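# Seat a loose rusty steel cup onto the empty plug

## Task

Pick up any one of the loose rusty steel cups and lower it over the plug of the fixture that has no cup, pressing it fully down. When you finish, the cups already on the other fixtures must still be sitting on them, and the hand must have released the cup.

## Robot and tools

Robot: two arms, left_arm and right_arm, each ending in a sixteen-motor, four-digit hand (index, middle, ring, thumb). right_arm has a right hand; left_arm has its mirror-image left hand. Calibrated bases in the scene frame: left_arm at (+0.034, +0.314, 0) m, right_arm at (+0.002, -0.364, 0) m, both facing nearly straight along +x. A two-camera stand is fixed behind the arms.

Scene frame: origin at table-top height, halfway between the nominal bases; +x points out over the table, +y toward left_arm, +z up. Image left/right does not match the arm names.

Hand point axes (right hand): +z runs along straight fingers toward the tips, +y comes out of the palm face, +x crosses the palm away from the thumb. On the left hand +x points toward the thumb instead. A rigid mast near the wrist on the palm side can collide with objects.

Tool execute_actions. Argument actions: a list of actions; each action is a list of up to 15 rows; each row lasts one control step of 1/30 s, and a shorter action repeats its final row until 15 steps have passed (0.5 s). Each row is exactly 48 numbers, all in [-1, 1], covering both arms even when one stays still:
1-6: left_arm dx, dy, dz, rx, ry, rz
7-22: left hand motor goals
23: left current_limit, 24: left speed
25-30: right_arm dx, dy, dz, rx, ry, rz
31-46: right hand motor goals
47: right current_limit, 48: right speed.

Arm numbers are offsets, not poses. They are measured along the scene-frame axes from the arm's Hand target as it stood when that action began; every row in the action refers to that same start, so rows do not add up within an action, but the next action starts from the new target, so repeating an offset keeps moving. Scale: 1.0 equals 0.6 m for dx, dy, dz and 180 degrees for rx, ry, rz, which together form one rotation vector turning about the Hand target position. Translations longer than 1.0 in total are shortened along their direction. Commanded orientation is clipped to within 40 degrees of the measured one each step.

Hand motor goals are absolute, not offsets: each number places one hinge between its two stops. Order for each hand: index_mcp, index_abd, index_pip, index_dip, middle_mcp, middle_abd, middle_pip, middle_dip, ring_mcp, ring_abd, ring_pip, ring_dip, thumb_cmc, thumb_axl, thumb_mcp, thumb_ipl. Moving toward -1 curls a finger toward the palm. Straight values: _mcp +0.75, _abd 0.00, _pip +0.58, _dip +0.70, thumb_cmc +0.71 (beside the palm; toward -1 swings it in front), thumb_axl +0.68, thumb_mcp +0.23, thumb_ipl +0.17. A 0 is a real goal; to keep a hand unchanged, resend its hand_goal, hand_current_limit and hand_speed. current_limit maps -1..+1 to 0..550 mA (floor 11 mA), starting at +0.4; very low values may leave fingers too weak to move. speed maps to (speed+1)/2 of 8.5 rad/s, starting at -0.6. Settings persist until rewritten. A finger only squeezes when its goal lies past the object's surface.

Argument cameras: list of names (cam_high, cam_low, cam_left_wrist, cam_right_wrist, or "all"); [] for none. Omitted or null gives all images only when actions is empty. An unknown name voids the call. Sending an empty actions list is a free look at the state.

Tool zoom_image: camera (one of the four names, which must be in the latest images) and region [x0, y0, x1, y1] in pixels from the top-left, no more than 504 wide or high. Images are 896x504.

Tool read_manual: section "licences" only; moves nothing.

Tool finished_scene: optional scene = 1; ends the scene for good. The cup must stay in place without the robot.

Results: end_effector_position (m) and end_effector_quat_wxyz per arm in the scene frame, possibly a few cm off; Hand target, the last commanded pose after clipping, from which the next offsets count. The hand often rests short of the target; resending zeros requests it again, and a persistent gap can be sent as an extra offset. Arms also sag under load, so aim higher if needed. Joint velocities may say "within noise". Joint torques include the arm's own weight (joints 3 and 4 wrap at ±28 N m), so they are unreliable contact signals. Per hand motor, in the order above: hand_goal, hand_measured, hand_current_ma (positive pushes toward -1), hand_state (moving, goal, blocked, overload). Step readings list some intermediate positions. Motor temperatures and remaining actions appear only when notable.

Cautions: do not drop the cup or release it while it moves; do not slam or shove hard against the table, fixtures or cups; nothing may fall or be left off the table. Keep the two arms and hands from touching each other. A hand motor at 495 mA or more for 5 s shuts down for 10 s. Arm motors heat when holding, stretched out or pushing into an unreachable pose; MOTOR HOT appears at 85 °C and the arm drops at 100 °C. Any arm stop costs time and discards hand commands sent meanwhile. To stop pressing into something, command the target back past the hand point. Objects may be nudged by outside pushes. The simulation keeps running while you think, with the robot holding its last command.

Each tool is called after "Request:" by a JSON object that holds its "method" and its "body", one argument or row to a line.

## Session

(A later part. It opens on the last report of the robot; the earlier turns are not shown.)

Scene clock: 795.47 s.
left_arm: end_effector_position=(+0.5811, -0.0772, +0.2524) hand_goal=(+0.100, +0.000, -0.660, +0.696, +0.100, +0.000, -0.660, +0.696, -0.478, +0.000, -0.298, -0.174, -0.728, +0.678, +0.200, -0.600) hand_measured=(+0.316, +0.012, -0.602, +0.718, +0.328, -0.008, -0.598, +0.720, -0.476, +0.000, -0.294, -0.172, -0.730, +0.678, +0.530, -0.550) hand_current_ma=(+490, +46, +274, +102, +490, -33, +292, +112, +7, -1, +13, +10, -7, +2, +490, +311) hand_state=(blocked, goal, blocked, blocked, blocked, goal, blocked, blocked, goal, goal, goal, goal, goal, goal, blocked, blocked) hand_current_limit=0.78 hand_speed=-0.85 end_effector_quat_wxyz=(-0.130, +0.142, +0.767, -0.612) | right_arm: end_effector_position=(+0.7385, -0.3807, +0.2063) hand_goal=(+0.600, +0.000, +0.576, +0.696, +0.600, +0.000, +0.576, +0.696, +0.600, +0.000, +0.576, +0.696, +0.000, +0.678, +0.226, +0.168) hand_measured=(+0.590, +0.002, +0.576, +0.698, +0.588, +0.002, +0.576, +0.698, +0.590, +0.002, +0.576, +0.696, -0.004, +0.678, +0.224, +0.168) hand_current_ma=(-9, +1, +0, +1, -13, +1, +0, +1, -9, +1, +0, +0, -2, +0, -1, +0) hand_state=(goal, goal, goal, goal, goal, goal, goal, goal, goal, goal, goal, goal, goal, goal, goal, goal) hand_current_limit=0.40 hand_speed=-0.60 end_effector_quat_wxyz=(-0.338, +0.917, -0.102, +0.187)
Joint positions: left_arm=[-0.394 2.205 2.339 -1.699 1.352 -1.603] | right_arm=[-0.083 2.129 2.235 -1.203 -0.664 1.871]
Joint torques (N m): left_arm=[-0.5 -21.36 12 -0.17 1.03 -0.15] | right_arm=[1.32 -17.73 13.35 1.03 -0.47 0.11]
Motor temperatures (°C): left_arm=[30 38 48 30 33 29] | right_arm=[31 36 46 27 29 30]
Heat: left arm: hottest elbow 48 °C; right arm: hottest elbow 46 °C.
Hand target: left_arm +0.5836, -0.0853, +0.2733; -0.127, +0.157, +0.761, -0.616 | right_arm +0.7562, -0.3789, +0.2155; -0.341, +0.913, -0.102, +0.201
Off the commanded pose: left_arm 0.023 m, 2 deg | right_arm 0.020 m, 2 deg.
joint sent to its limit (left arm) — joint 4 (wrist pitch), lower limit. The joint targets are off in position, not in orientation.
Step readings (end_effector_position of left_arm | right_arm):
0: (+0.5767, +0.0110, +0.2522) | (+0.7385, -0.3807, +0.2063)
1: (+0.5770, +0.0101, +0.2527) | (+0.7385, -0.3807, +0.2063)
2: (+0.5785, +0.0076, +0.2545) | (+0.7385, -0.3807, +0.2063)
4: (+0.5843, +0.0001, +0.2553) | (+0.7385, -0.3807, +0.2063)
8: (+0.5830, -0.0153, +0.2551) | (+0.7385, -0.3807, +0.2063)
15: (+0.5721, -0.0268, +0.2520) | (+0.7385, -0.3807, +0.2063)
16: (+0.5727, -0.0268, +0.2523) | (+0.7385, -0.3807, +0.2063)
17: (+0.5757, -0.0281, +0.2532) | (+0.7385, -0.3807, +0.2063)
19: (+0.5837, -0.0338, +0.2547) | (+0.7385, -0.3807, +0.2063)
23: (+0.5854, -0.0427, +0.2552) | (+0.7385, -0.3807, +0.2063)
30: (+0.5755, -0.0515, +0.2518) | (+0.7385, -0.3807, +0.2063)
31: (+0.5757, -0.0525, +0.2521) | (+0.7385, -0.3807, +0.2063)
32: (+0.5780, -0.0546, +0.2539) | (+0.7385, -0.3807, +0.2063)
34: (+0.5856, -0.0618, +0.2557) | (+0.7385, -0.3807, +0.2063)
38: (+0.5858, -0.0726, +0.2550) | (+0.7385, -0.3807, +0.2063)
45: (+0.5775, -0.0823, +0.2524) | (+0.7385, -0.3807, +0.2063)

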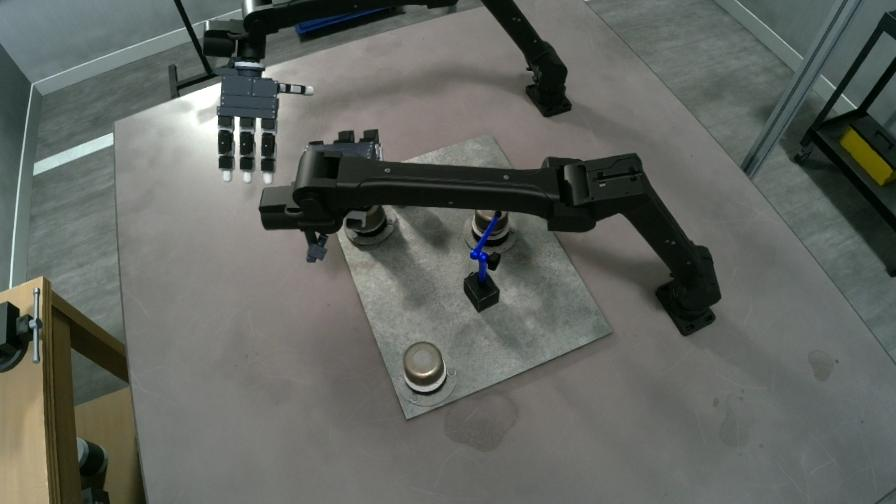

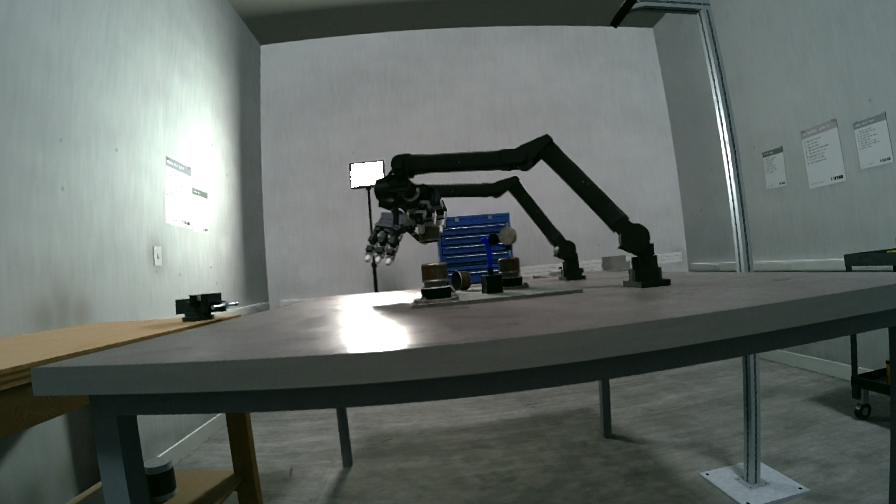

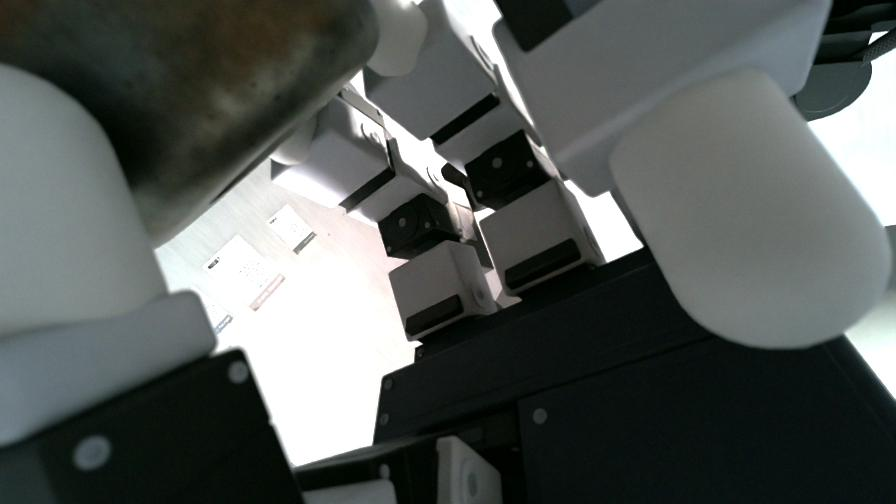

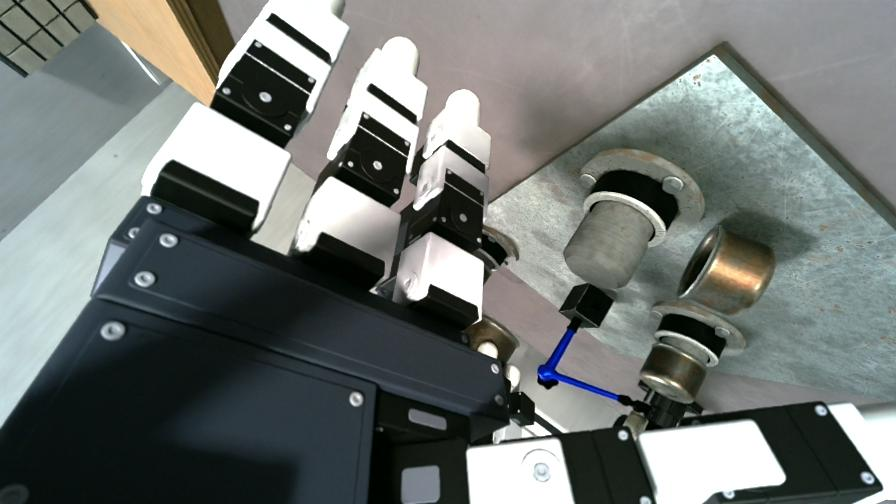

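Request:
{"method": "execute_actions", "body": {
  "actions": [
    [[0,-0.045,-0.04,0,0,-0.011, 0.1,0,-0.66,0.696,0.1,0,-0.66,0.696,-0.479,0,-0.299,-0.174,-0.729,0.678,0.2,-0.6,0.78,-0.85, 0,0,0,0,0,0, 0.6,0,0.576,0.696,0.6,0,0.576,0.696,0.6,0,0.576,0.696,-0.0,0.678,0.226,0.168,0.4,-0.6]],
    [[0,-0.045,-0.04,0,0,-0.011, 0.1,0,-0.66,0.696,0.1,0,-0.66,0.696,-0.479,0,-0.299,-0.174,-0.729,0.678,0.2,-0.6,0.78,-0.85, 0,0,0,0,0,0, 0.6,0,0.576,0.696,0.6,0,0.576,0.696,0.6,0,0.576,0.696,-0.0,0.678,0.226,0.168,0.4,-0.6]]
  ],
  "cameras": ["cam_high","cam_low","cam_right_wrist"]
}}

Request:
{"method": "zoom_image", "body": {
  "camera": "cam_right_wrist",
  "region": [400, 150, 760, 480]
}}

Scene clock: 808.47 s.
left_arm: end_effector_position=(+0.5805, -0.1314, +0.2000) hand_goal=(+0.100, +0.000, -0.660, +0.696, +0.100, +0.000, -0.660, +0.696, -0.478, +0.000, -0.298, -0.174, -0.728, +0.678, +0.200, -0.600) hand_measured=(+0.316, +0.012, -0.602, +0.718, +0.328, -0.008, -0.598, +0.720, -0.476, +0.000, -0.294, -0.172, -0.730, +0.678, +0.530, -0.550) hand_current_ma=(+489, +46, +274, +102, +490, -33, +292, +112, +7, -1, +13, +10, -9, +2, +490, +311) hand_state=(blocked, goal, blocked, blocked, blocked, goal, blocked, blocked, goal, goal, goal, goal, goal, goal, blocked, blocked) hand_current_limit=0.78 hand_speed=-0.85 end_effector_quat_wxyz=(-0.161, +0.163, +0.763, -0.605) | right_arm: end_effector_position=(+0.7385, -0.3807, +0.2063) hand_goal=(+0.600, +0.000, +0.576, +0.696, +0.600, +0.000, +0.576, +0.696, +0.600, +0.000, +0.576, +0.696, +0.000, +0.678, +0.226, +0.168) hand_measured=(+0.590, +0.002, +0.576, +0.698, +0.588, +0.002, +0.576, +0.698, +0.590, +0.002, +0.576, +0.696, -0.004, +0.678, +0.224, +0.168) hand_current_ma=(-9, +1, +0, +1, -13, +1, +0, +1, -9, +1, +0, +0, -2, +0, -1, +0) hand_state=(goal, goal, goal, goal, goal, goal, goal, goal, goal, goal, goal, goal, goal, goal, goal, goal) hand_current_limit=0.40 hand_speed=-0.60 end_effector_quat_wxyz=(-0.338, +0.917, -0.102, +0.187)
Joint positions: left_arm=[-0.467 2.355 2.468 -1.699 1.352 -1.604] | right_arm=[-0.083 2.129 2.235 -1.203 -0.664 1.871]
Joint torques (N m): left_arm=[-1.08 -23.36 11.85 -0.21 1.04 -0.01] | right_arm=[1.38 -17.67 13.33 1.02 -0.47 0.11]
Heat: left arm: hottest elbow 49 °C; right arm: hottest elbow 46 °C.
Hand target: left_arm +0.5836, -0.1393, +0.2253; -0.149, +0.183, +0.755, -0.612 | right_arm +0.7562, -0.3789, +0.2155; -0.341, +0.913, -0.102, +0.201
Off the commanded pose: left_arm 0.027 m, 3 deg | right_arm 0.020 m, 2 deg.
joint sent to its limit (left arm) — joint 4 (wrist pitch), lower limit. The joint targets are off in position, not in orientation.
Step readings (end_effector_position of left_arm | right_arm):
0: (+0.5805, -0.0781, +0.2524) | (+0.7385, -0.3807, +0.2063)
1: (+0.5810, -0.0783, +0.2516) | (+0.7385, -0.3807, +0.2063)
2: (+0.5824, -0.0801, +0.2518) | (+0.7385, -0.3807, +0.2063)
4: (+0.5868, -0.0862, +0.2490) | (+0.7385, -0.3807, +0.2063)
8: (+0.5842, -0.0974, +0.2351) | (+0.7385, -0.3807, +0.2063)
15: (+0.5772, -0.1100, +0.2202) | (+0.7385, -0.3807, +0.2063)
16: (+0.5776, -0.1103, +0.2193) | (+0.7385, -0.3807, +0.2063)
17: (+0.5790, -0.1121, +0.2209) | (+0.7385, -0.3807, +0.2063)
19: (+0.5844, -0.1169, +0.2198) | (+0.7385, -0.3807, +0.2063)
23: (+0.5847, -0.1240, +0.2123) | (+0.7385, -0.3807, +0.2063)
30: (+0.5791, -0.1331, +0.2000) | (+0.7385, -0.3807, +0.2063)
Images, in order (width x height): cam_high 896x504, cam_low 896x504, cam_right_wrist 896x504.

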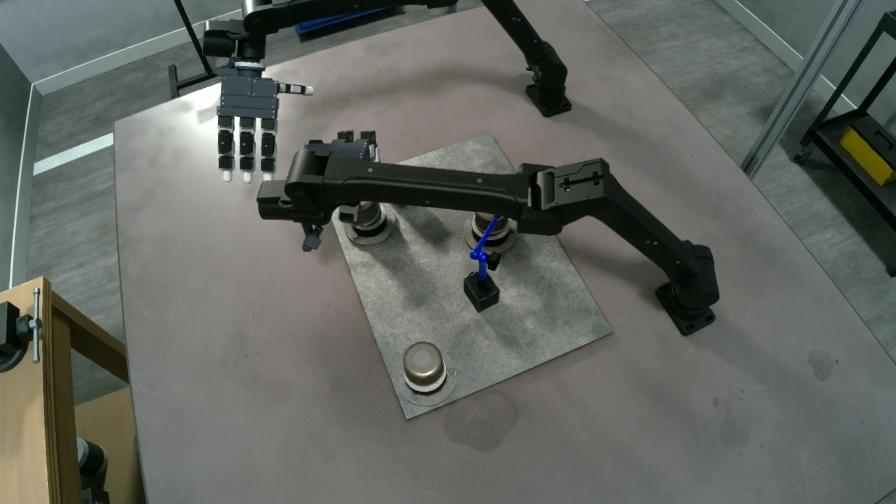

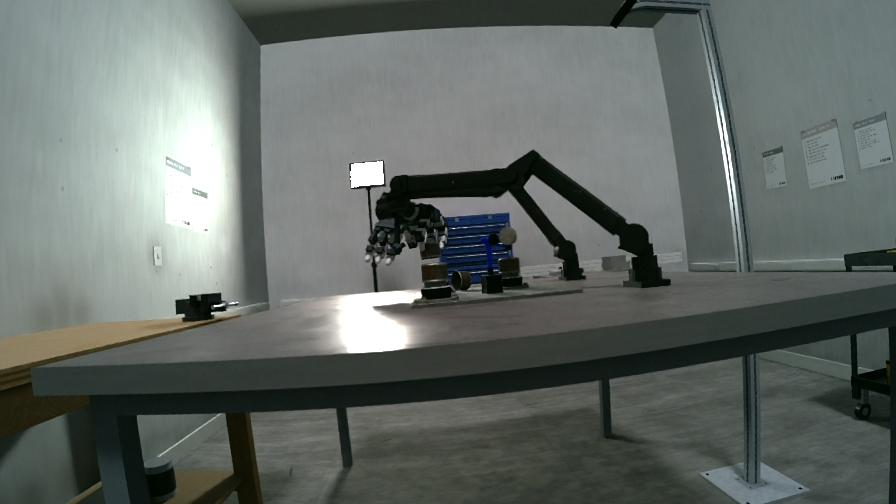

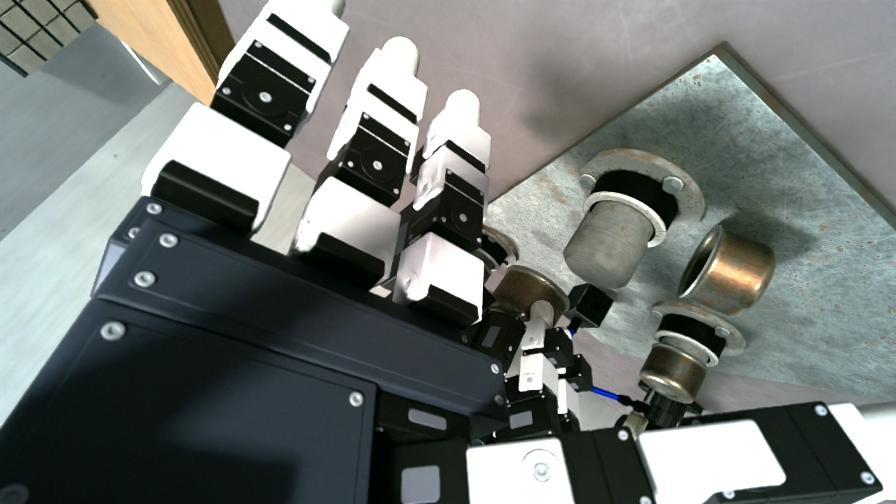

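Scaled by 1.400 from the camera's 896x504 image, which has a finer 1280x720 frame.

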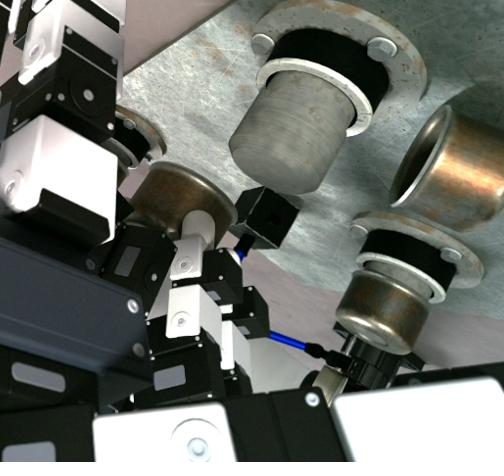

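Request:
{"method": "zoom_image", "body": {
  "camera": "cam_low",
  "region": [360, 190, 500, 310]
}}

Request:
{"method": "zoom_image", "body": {
  "camera": "cam_high",
  "region": [280, 120, 420, 260]
}}

Scaled by 3.600 from the camera's 896x504 image, which has a finer 1280x720 frame.

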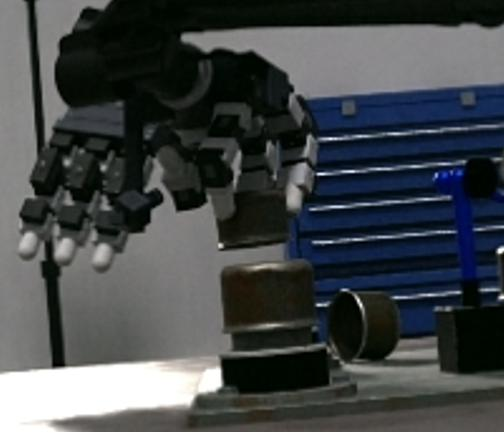

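Scaled by 3.600 from the camera's 896x504 image, which has a finer 1280x720 frame.

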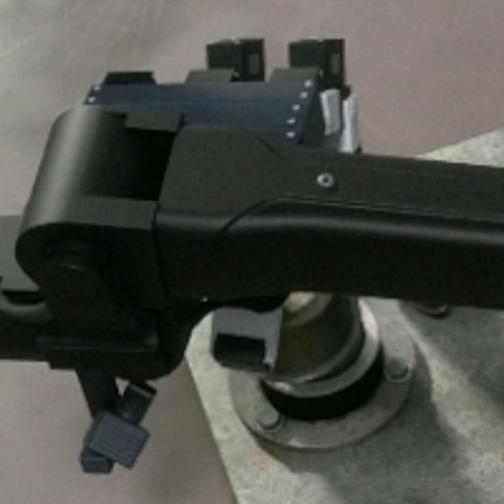

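Request:
{"method": "execute_actions", "body": {
  "actions": [
    [[-0.028,-0.018,-0.005,0,0,-0.006, 0.1,0,-0.66,0.696,0.1,0,-0.66,0.696,-0.479,0,-0.299,-0.174,-0.729,0.678,0.2,-0.6,0.78,-0.85, 0,0,0,0,0,0, 0.6,0,0.576,0.696,0.6,0,0.576,0.696,0.6,0,0.576,0.696,-0.0,0.678,0.226,0.168,0.4,-0.6]],
    [[-0.028,-0.018,-0.005,0,0,-0.006, 0.1,0,-0.66,0.696,0.1,0,-0.66,0.696,-0.479,0,-0.299,-0.174,-0.729,0.678,0.2,-0.6,0.78,-0.85, 0,0,0,0,0,0, 0.6,0,0.576,0.696,0.6,0,0.576,0.696,0.6,0,0.576,0.696,-0.0,0.678,0.226,0.168,0.4,-0.6]]
  ],
  "cameras": ["cam_high","cam_low","cam_right_wrist"]
}}

Request:
{"method": "zoom_image", "body": {
  "camera": "cam_right_wrist",
  "region": [460, 150, 720, 400]
}}

Request:
{"method": "zoom_image", "body": {
  "camera": "cam_low",
  "region": [360, 190, 500, 310]
}}

Request:
{"method": "zoom_image", "body": {
  "camera": "cam_high",
  "region": [280, 120, 420, 260]
}}

Scene clock: 844.40 s.
left_arm: end_effector_position=(+0.5523, -0.1568, +0.1923) hand_goal=(+0.100, +0.000, -0.660, +0.696, +0.100, +0.000, -0.660, +0.696, -0.478, +0.000, -0.298, -0.174, -0.728, +0.678, +0.200, -0.600) hand_measured=(+0.316, +0.012, -0.602, +0.718, +0.328, -0.008, -0.598, +0.720, -0.476, +0.000, -0.294, -0.172, -0.730, +0.678, +0.530, -0.550) hand_current_ma=(+490, +46, +274, +102, +490, -33, +292, +112, +7, -1, +13, +10, -9, +2, +490, +311) hand_state=(blocked, goal, blocked, blocked, blocked, goal, blocked, blocked, goal, goal, goal, goal, goal, goal, blocked, blocked) hand_current_limit=0.78 hand_speed=-0.85 end_effector_quat_wxyz=(-0.174, +0.187, +0.757, -0.601) | right_arm: end_effector_position=(+0.7385, -0.3807, +0.2063) hand_goal=(+0.600, +0.000, +0.576, +0.696, +0.600, +0.000, +0.576, +0.696, +0.600, +0.000, +0.576, +0.696, +0.000, +0.678, +0.226, +0.168) hand_measured=(+0.590, +0.002, +0.576, +0.698, +0.588, +0.002, +0.576, +0.698, +0.590, +0.002, +0.576, +0.696, -0.004, +0.678, +0.224, +0.168) hand_current_ma=(-9, +1, +0, +1, -13, +1, +0, +1, -9, +1, +0, +0, -2, +0, -1, +0) hand_state=(goal, goal, goal, goal, goal, goal, goal, goal, goal, goal, goal, goal, goal, goal, goal, goal) hand_current_limit=0.40 hand_speed=-0.60 end_effector_quat_wxyz=(-0.338, +0.917, -0.102, +0.187)
Joint positions: left_arm=[-0.519 2.323 2.39 -1.653 1.352 -1.595] | right_arm=[-0.083 2.129 2.235 -1.203 -0.664 1.871]
Joint torques (N m): left_arm=[-1.32 -25.23 8.14 0.83 1.04 -0.15] | right_arm=[1.32 -17.67 13.34 1.03 -0.46 0.11]
Heat: left arm: hottest elbow 49 °C; right arm: hottest elbow 48 °C.
Hand target: left_arm +0.5500, -0.1609, +0.2193; -0.160, +0.197, +0.752, -0.609 | right_arm +0.7562, -0.3789, +0.2155; -0.341, +0.913, -0.102, +0.201
Off the commanded pose: left_arm 0.027 m, 2 deg | right_arm 0.020 m, 2 deg.
Step readings (end_effector_position of left_arm | right_arm):
0: (+0.5812, -0.1306, +0.2000) | (+0.7385, -0.3807, +0.2063)
1: (+0.5813, -0.1306, +0.2000) | (+0.7385, -0.3807, +0.2063)
2: (+0.5807, -0.1315, +0.2000) | (+0.7385, -0.3807, +0.2063)
4: (+0.5796, -0.1333, +0.1999) | (+0.7385, -0.3807, +0.2063)
8: (+0.5756, -0.1383, +0.1998) | (+0.7385, -0.3807, +0.2063)
15: (+0.5678, -0.1474, +0.1998) | (+0.7385, -0.3807, +0.2063)
16: (+0.5674, -0.1483, +0.1985) | (+0.7385, -0.3807, +0.2063)
17: (+0.5665, -0.1478, +0.1974) | (+0.7385, -0.3807, +0.2063)
19: (+0.5611, -0.1473, +0.1949) | (+0.7385, -0.3807, +0.2063)
23: (+0.5562, -0.1506, +0.1909) | (+0.7385, -0.3807, +0.2063)
30: (+0.5525, -0.1569, +0.1893) | (+0.7385, -0.3807, +0.2063)
Images, in order (width x height): cam_high 896x504, cam_low 896x504, cam_right_wrist 896x504.

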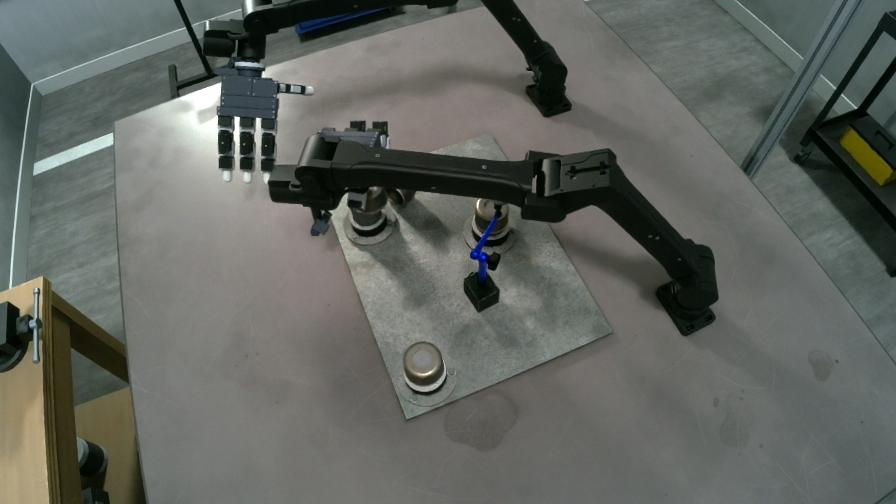

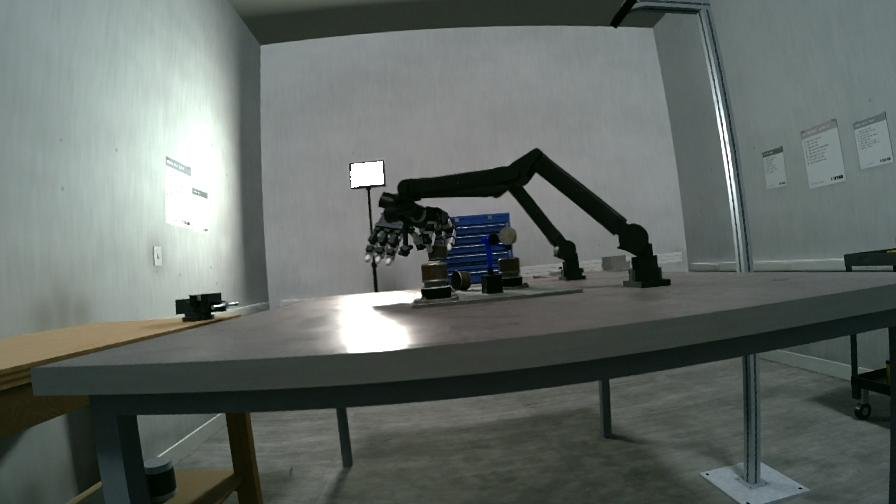

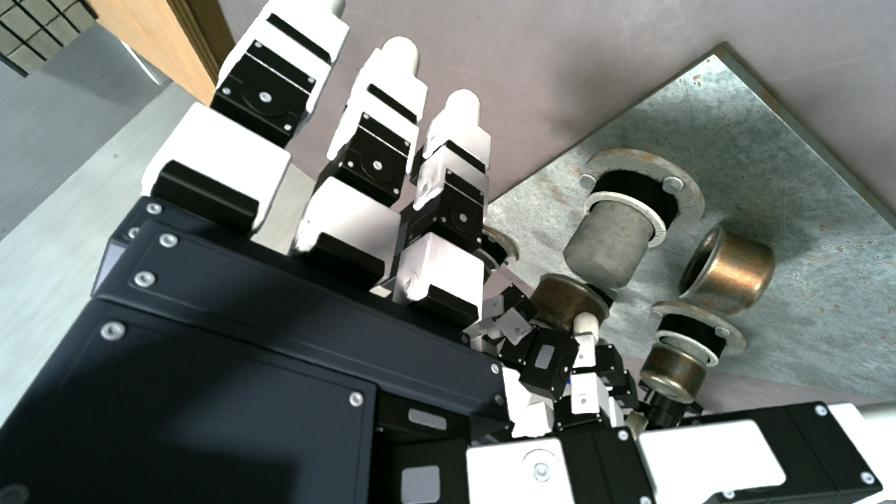

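Scaled by 1.938 from the camera's 896x504 image, which has a finer 1280x720 frame.

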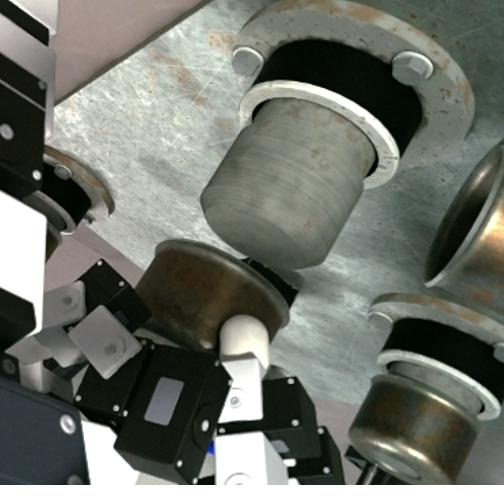

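Scaled by 3.600 from the camera's 896x504 image, which has a finer 1280x720 frame.

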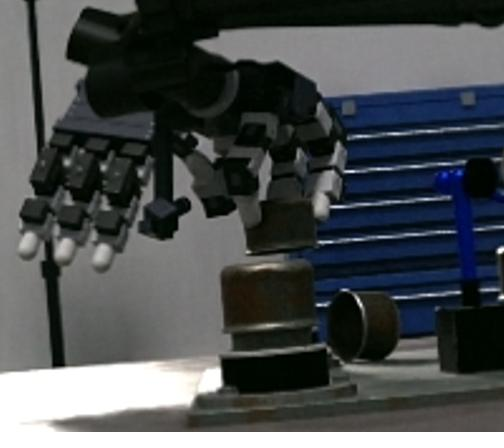

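Scaled by 3.600 from the camera's 896x504 image, which has a finer 1280x720 frame.

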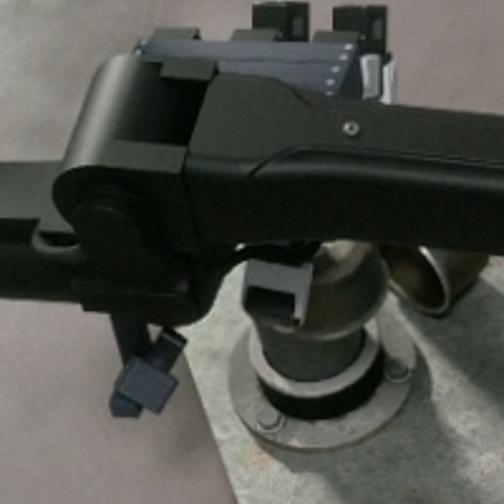

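Request:
{"method": "execute_actions", "body": {
  "actions": [
    [[0,-0.03,0,0,0,-0.008, 0.1,0,-0.66,0.696,0.1,0,-0.66,0.696,-0.479,0,-0.299,-0.174,-0.729,0.678,0.2,-0.6,0.78,-0.85, 0,0,0,0,0,0, 0.6,0,0.576,0.696,0.6,0,0.576,0.696,0.6,0,0.576,0.696,-0.0,0.678,0.226,0.168,0.4,-0.6]],
    [[0,-0.03,0,0,0,-0.008, 0.1,0,-0.66,0.696,0.1,0,-0.66,0.696,-0.479,0,-0.299,-0.174,-0.729,0.678,0.2,-0.6,0.78,-0.85, 0,0,0,0,0,0, 0.6,0,0.576,0.696,0.6,0,0.576,0.696,0.6,0,0.576,0.696,-0.0,0.678,0.226,0.168,0.4,-0.6]]
  ],
  "cameras": ["cam_high","cam_low","cam_right_wrist"]
}}

Request:
{"method": "zoom_image", "body": {
  "camera": "cam_right_wrist",
  "region": [460, 150, 720, 400]
}}

Request:
{"method": "zoom_image", "body": {
  "camera": "cam_low",
  "region": [380, 200, 480, 300]
}}

Request:
{"method": "zoom_image", "body": {
  "camera": "cam_high",
  "region": [320, 150, 420, 250]
}}

Scene clock: 872.40 s.
left_arm: end_effector_position=(+0.5484, -0.1895, +0.1981) hand_goal=(+0.100, +0.000, -0.660, +0.696, +0.100, +0.000, -0.660, +0.696, -0.478, +0.000, -0.298, -0.174, -0.728, +0.678, +0.200, -0.600) hand_measured=(+0.316, +0.012, -0.602, +0.718, +0.328, -0.008, -0.598, +0.720, -0.476, +0.000, -0.294, -0.172, -0.730, +0.678, +0.530, -0.550) hand_current_ma=(+490, +46, +274, +102, +490, -33, +292, +112, +7, -1, +13, +10, -9, +2, +490, +311) hand_state=(blocked, goal, blocked, blocked, blocked, goal, blocked, blocked, goal, goal, goal, goal, goal, goal, blocked, blocked) hand_current_limit=0.78 hand_speed=-0.85 end_effector_quat_wxyz=(-0.182, +0.201, +0.754, -0.599) | right_arm: end_effector_position=(+0.7385, -0.3807, +0.2063) hand_goal=(+0.600, +0.000, +0.576, +0.696, +0.600, +0.000, +0.576, +0.696, +0.600, +0.000, +0.576, +0.696, +0.000, +0.678, +0.226, +0.168) hand_measured=(+0.590, +0.002, +0.576, +0.698, +0.588, +0.002, +0.576, +0.698, +0.590, +0.002, +0.576, +0.696, -0.004, +0.678, +0.224, +0.168) hand_current_ma=(-9, +1, +0, +1, -13, +1, +0, +1, -9, +1, +0, +0, -2, +0, -1, +0) hand_state=(goal, goal, goal, goal, goal, goal, goal, goal, goal, goal, goal, goal, goal, goal, goal, goal) hand_current_limit=0.40 hand_speed=-0.60 end_effector_quat_wxyz=(-0.338, +0.917, -0.102, +0.187)
Joint positions: left_arm=[-0.562 2.409 2.563 -1.697 1.352 -1.633] | right_arm=[-0.083 2.129 2.235 -1.203 -0.664 1.871]
Joint torques (N m): left_arm=[-0.73 -23.41 12.01 -0.23 1.03 -0.06] | right_arm=[1.38 -17.73 13.33 1.02 -0.46 0.11]
Heat: left arm: hottest elbow 46 °C; right arm: hottest elbow 49 °C.
Hand target: left_arm +0.5500, -0.1969, +0.2193; -0.175, +0.216, +0.747, -0.604 | right_arm +0.7562, -0.3789, +0.2155; -0.341, +0.913, -0.102, +0.201
Off the commanded pose: left_arm 0.023 m, 2 deg | right_arm 0.020 m, 2 deg.
joint sent to its limit (left arm) — joint 4 (wrist pitch), lower limit. The joint targets are off in position, not in orientation.
Step readings (end_effector_position of left_arm | right_arm):
0: (+0.5530, -0.1560, +0.1923) | (+0.7385, -0.3807, +0.2063)
1: (+0.5530, -0.1560, +0.1930) | (+0.7385, -0.3807, +0.2063)
2: (+0.5538, -0.1565, +0.1932) | (+0.7385, -0.3807, +0.2063)
4: (+0.5546, -0.1582, +0.1950) | (+0.7385, -0.3807, +0.2063)
8: (+0.5522, -0.1641, +0.1995) | (+0.7385, -0.3807, +0.2063)
15: (+0.5473, -0.1710, +0.2029) | (+0.7385, -0.3807, +0.2063)
16: (+0.5468, -0.1720, +0.2037) | (+0.7385, -0.3807, +0.2063)
17: (+0.5480, -0.1741, +0.2040) | (+0.7385, -0.3807, +0.2063)
19: (+0.5521, -0.1791, +0.2047) | (+0.7385, -0.3807, +0.2063)
23: (+0.5537, -0.1851, +0.2017) | (+0.7385, -0.3807, +0.2063)
30: (+0.5478, -0.1903, +0.1969) | (+0.7385, -0.3807, +0.2063)
Images, in order (width x height): cam_high 896x504, cam_low 896x504, cam_right_wrist 896x504.

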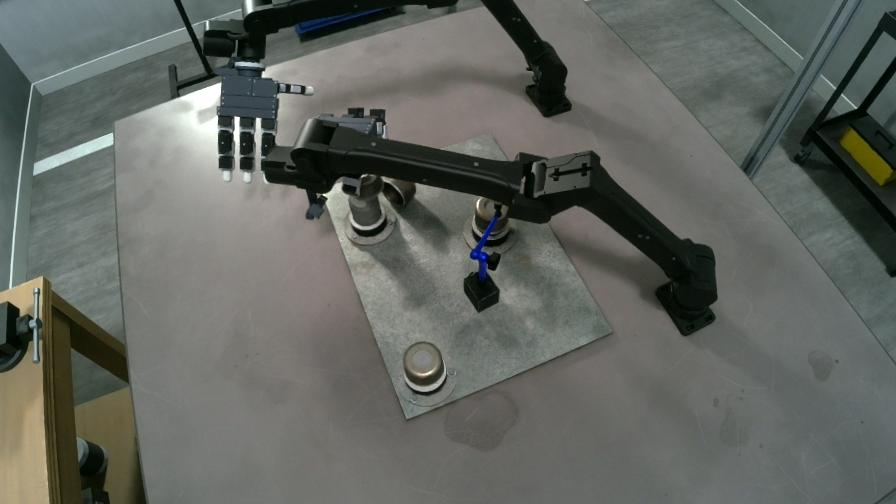

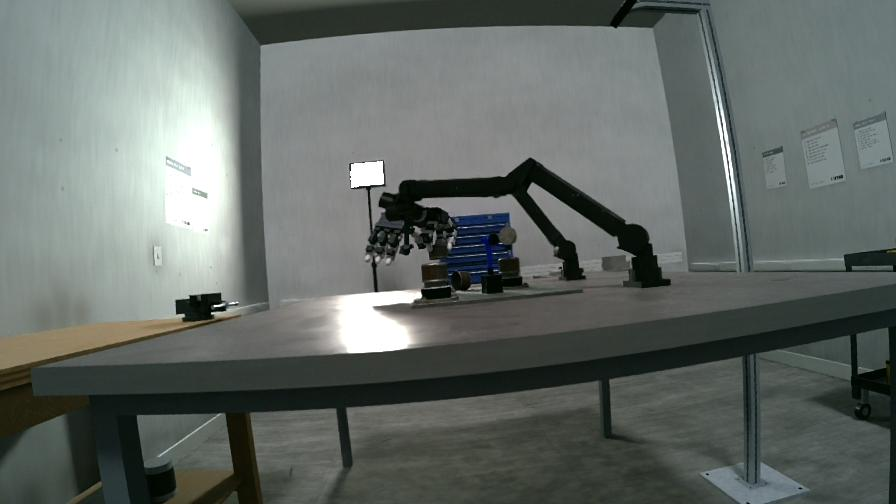

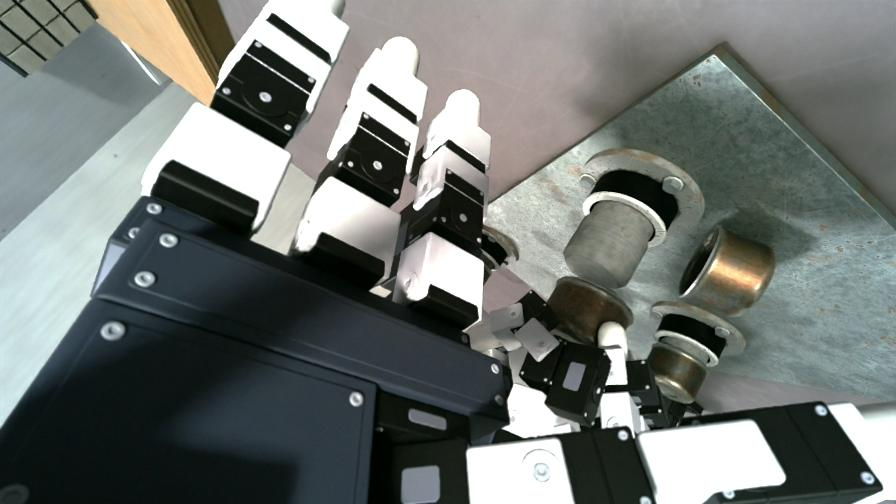

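Scaled by 1.938 from the camera's 896x504 image, which has a finer 1280x720 frame.

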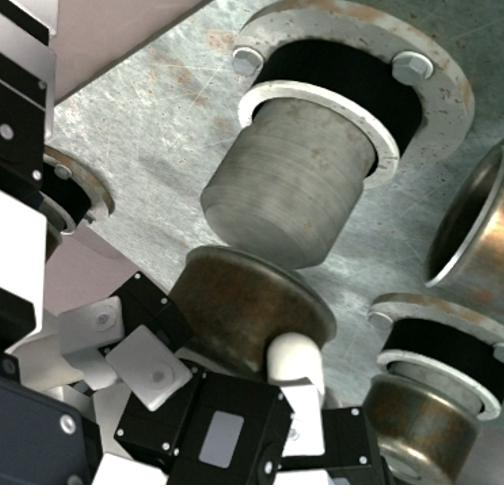

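Scaled by 5.040 from the camera's 896x504 image, which has a finer 1280x720 frame.

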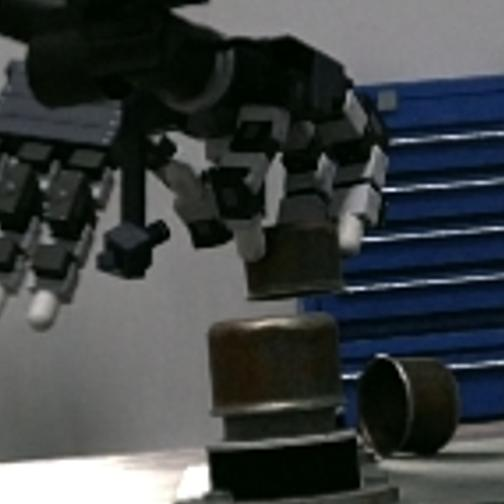

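Scaled by 5.040 from the camera's 896x504 image, which has a finer 1280x720 frame.

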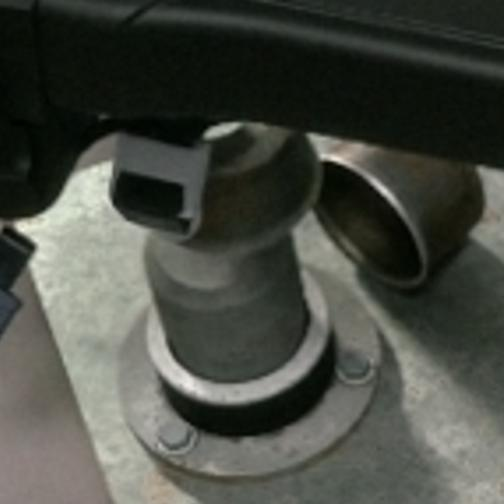

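Request:
{"method": "execute_actions", "body": {
  "actions": [
    [[0.017,0,0,0,0,0,0.1,0,-0.66,0.696,0.1,0,-0.66,0.696,-0.479,0,-0.299,-0.174,-0.729,0.678,0.2,-0.6,0.78,-0.85,0,0,0,0,0,0,0.6,0,0.576,0.696,0.6,0,0.576,0.696,0.6,0,0.576,0.696,0.0,0.678,0.226,0.168,0.4,-0.6]]
  ],
  "cameras": ["cam_high","cam_low","cam_right_wrist"]
}}

Scene clock: 903.50 s.
left_arm: end_effector_position=(+0.5554, -0.1940, +0.2009) hand_goal=(+0.100, +0.000, -0.660, +0.696, +0.100, +0.000, -0.660, +0.696, -0.478, +0.000, -0.298, -0.174, -0.728, +0.678, +0.200, -0.600) hand_measured=(+0.316, +0.012, -0.602, +0.718, +0.328, -0.008, -0.598, +0.720, -0.476, +0.000, -0.294, -0.172, -0.730, +0.678, +0.530, -0.550) hand_current_ma=(+489, +46, +274, +102, +489, -33, +292, +112, +7, -1, +13, +10, -12, +2, +490, +311) hand_state=(blocked, goal, blocked, blocked, blocked, goal, blocked, blocked, goal, goal, goal, goal, goal, goal, blocked, blocked) hand_current_limit=0.78 hand_speed=-0.85 end_effector_quat_wxyz=(-0.175, +0.205, +0.753, -0.601) | right_arm: end_effector_position=(+0.7385, -0.3807, +0.2063) hand_goal=(+0.600, +0.000, +0.576, +0.696, +0.600, +0.000, +0.576, +0.696, +0.600, +0.000, +0.576, +0.696, +0.000, +0.678, +0.226, +0.168) hand_measured=(+0.590, +0.002, +0.576, +0.698, +0.588, +0.002, +0.576, +0.698, +0.590, +0.002, +0.576, +0.696, -0.004, +0.678, +0.224, +0.168) hand_current_ma=(-9, +1, +0, +1, -13, +1, +0, +1, -9, +1, +0, +0, -2, +0, -1, +0) hand_state=(goal, goal, goal, goal, goal, goal, goal, goal, goal, goal, goal, goal, goal, goal, goal, goal) hand_current_limit=0.40 hand_speed=-0.60 end_effector_quat_wxyz=(-0.338, +0.917, -0.102, +0.187)
Joint positions: left_arm=[-0.562 2.438 2.626 -1.699 1.352 -1.65] | right_arm=[-0.083 2.129 2.235 -1.203 -0.664 1.871]
Joint torques (N m): left_arm=[-0.26 -23.24 12.07 -0.05 1.02 -0.15] | right_arm=[1.38 -17.67 13.34 1.02 -0.46 0.11]
Heat: left arm: hottest elbow 49 °C; right arm: hottest elbow 49 °C.
Hand target: left_arm +0.5602, -0.1969, +0.2193; -0.175, +0.216, +0.747, -0.604 | right_arm +0.7562, -0.3789, +0.2155; -0.341, +0.913, -0.102, +0.201
Off the commanded pose: left_arm 0.019 m, 2 deg | right_arm 0.020 m, 2 deg.
joint sent to its limit (left arm) — joint 4 (wrist pitch), lower limit. The joint targets are off in position, not in orientation.
Step readings (end_effector_position of left_arm | right_arm):
0: (+0.5484, -0.1895, +0.1981) | (+0.7385, -0.3807, +0.2063)
1: (+0.5490, -0.1899, +0.1983) | (+0.7385, -0.3807, +0.2063)
2: (+0.5503, -0.1907, +0.1987) | (+0.7385, -0.3807, +0.2063)
4: (+0.5543, -0.1932, +0.2005) | (+0.7385, -0.3807, +0.2063)
8: (+0.5555, -0.1940, +0.2013) | (+0.7385, -0.3807, +0.2063)
15: (+0.5556, -0.1941, +0.2009) | (+0.7385, -0.3807, +0.2063)
Images, in order (width x height): cam_high 896x504, cam_low 896x504, cam_right_wrist 896x504.

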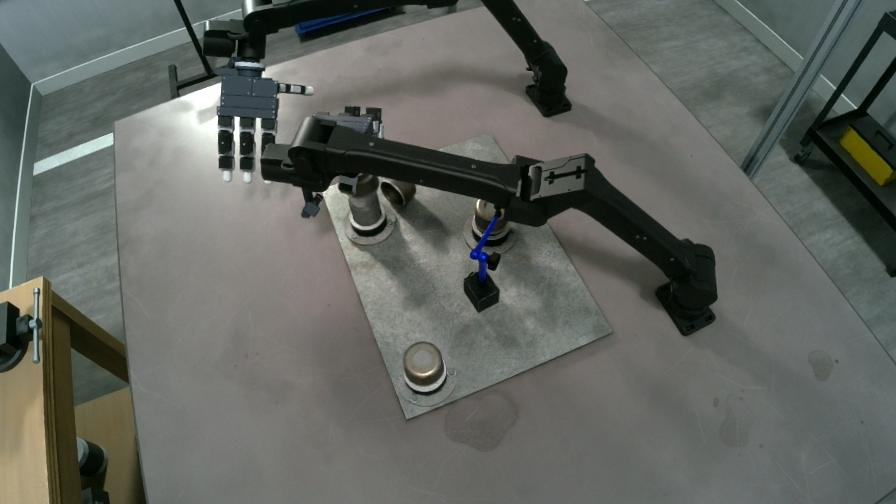

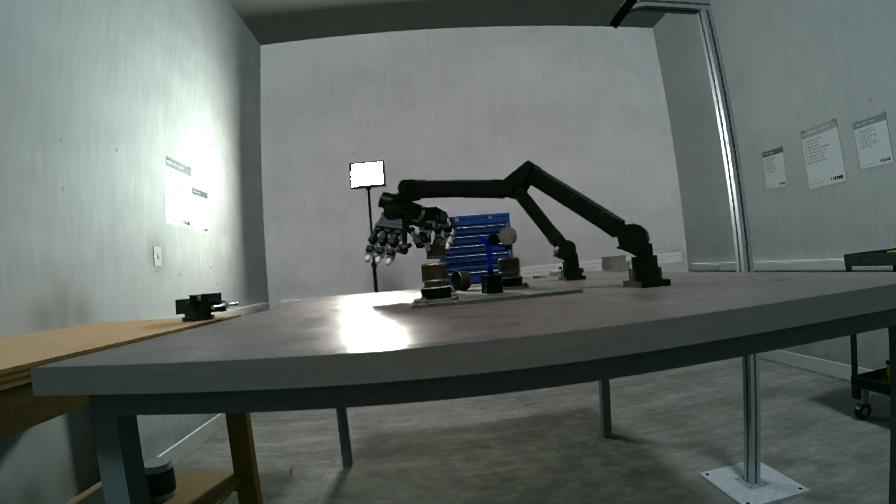

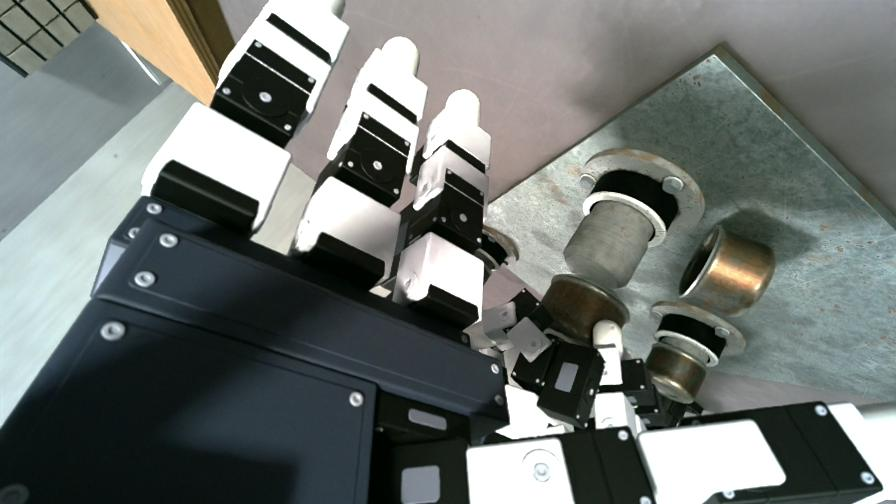

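Request:
{"method": "zoom_image", "body": {
  "camera": "cam_high",
  "region": [320, 150, 420, 250]
}}

Request:
{"method": "zoom_image", "body": {
  "camera": "cam_right_wrist",
  "region": [460, 150, 720, 400]
}}

Request:
{"method": "zoom_image", "body": {
  "camera": "cam_low",
  "region": [380, 200, 480, 300]
}}

Scaled by 5.040 from the camera's 896x504 image, which has a finer 1280x720 frame.

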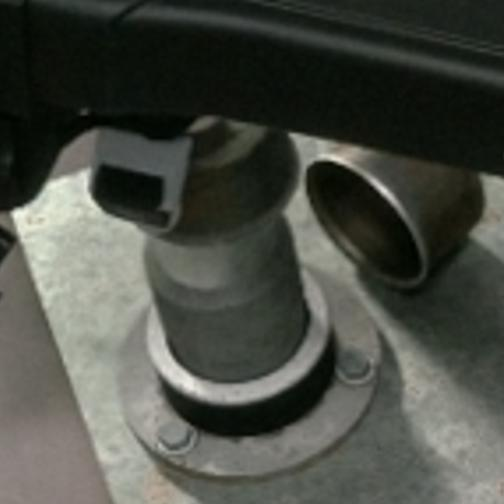

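Scaled by 1.938 from the camera's 896x504 image, which has a finer 1280x720 frame.

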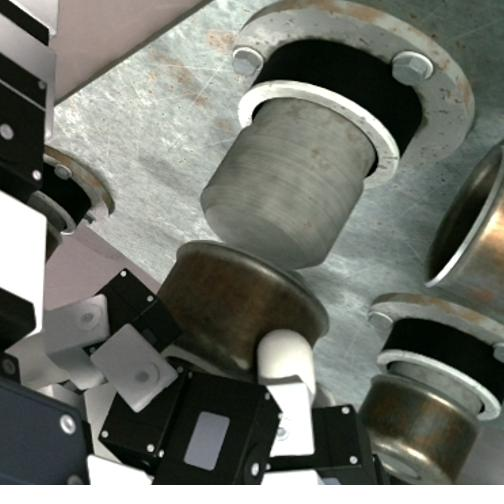

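Scaled by 5.040 from the camera's 896x504 image, which has a finer 1280x720 frame.

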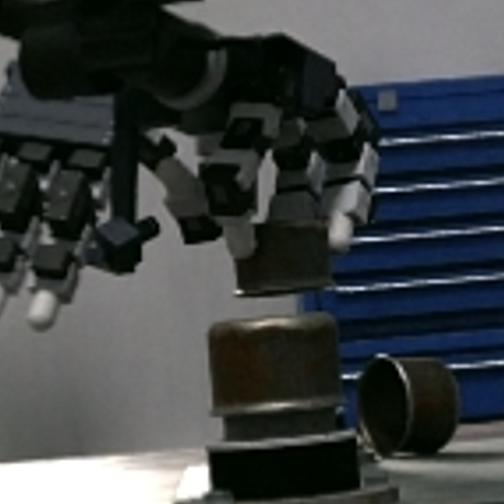

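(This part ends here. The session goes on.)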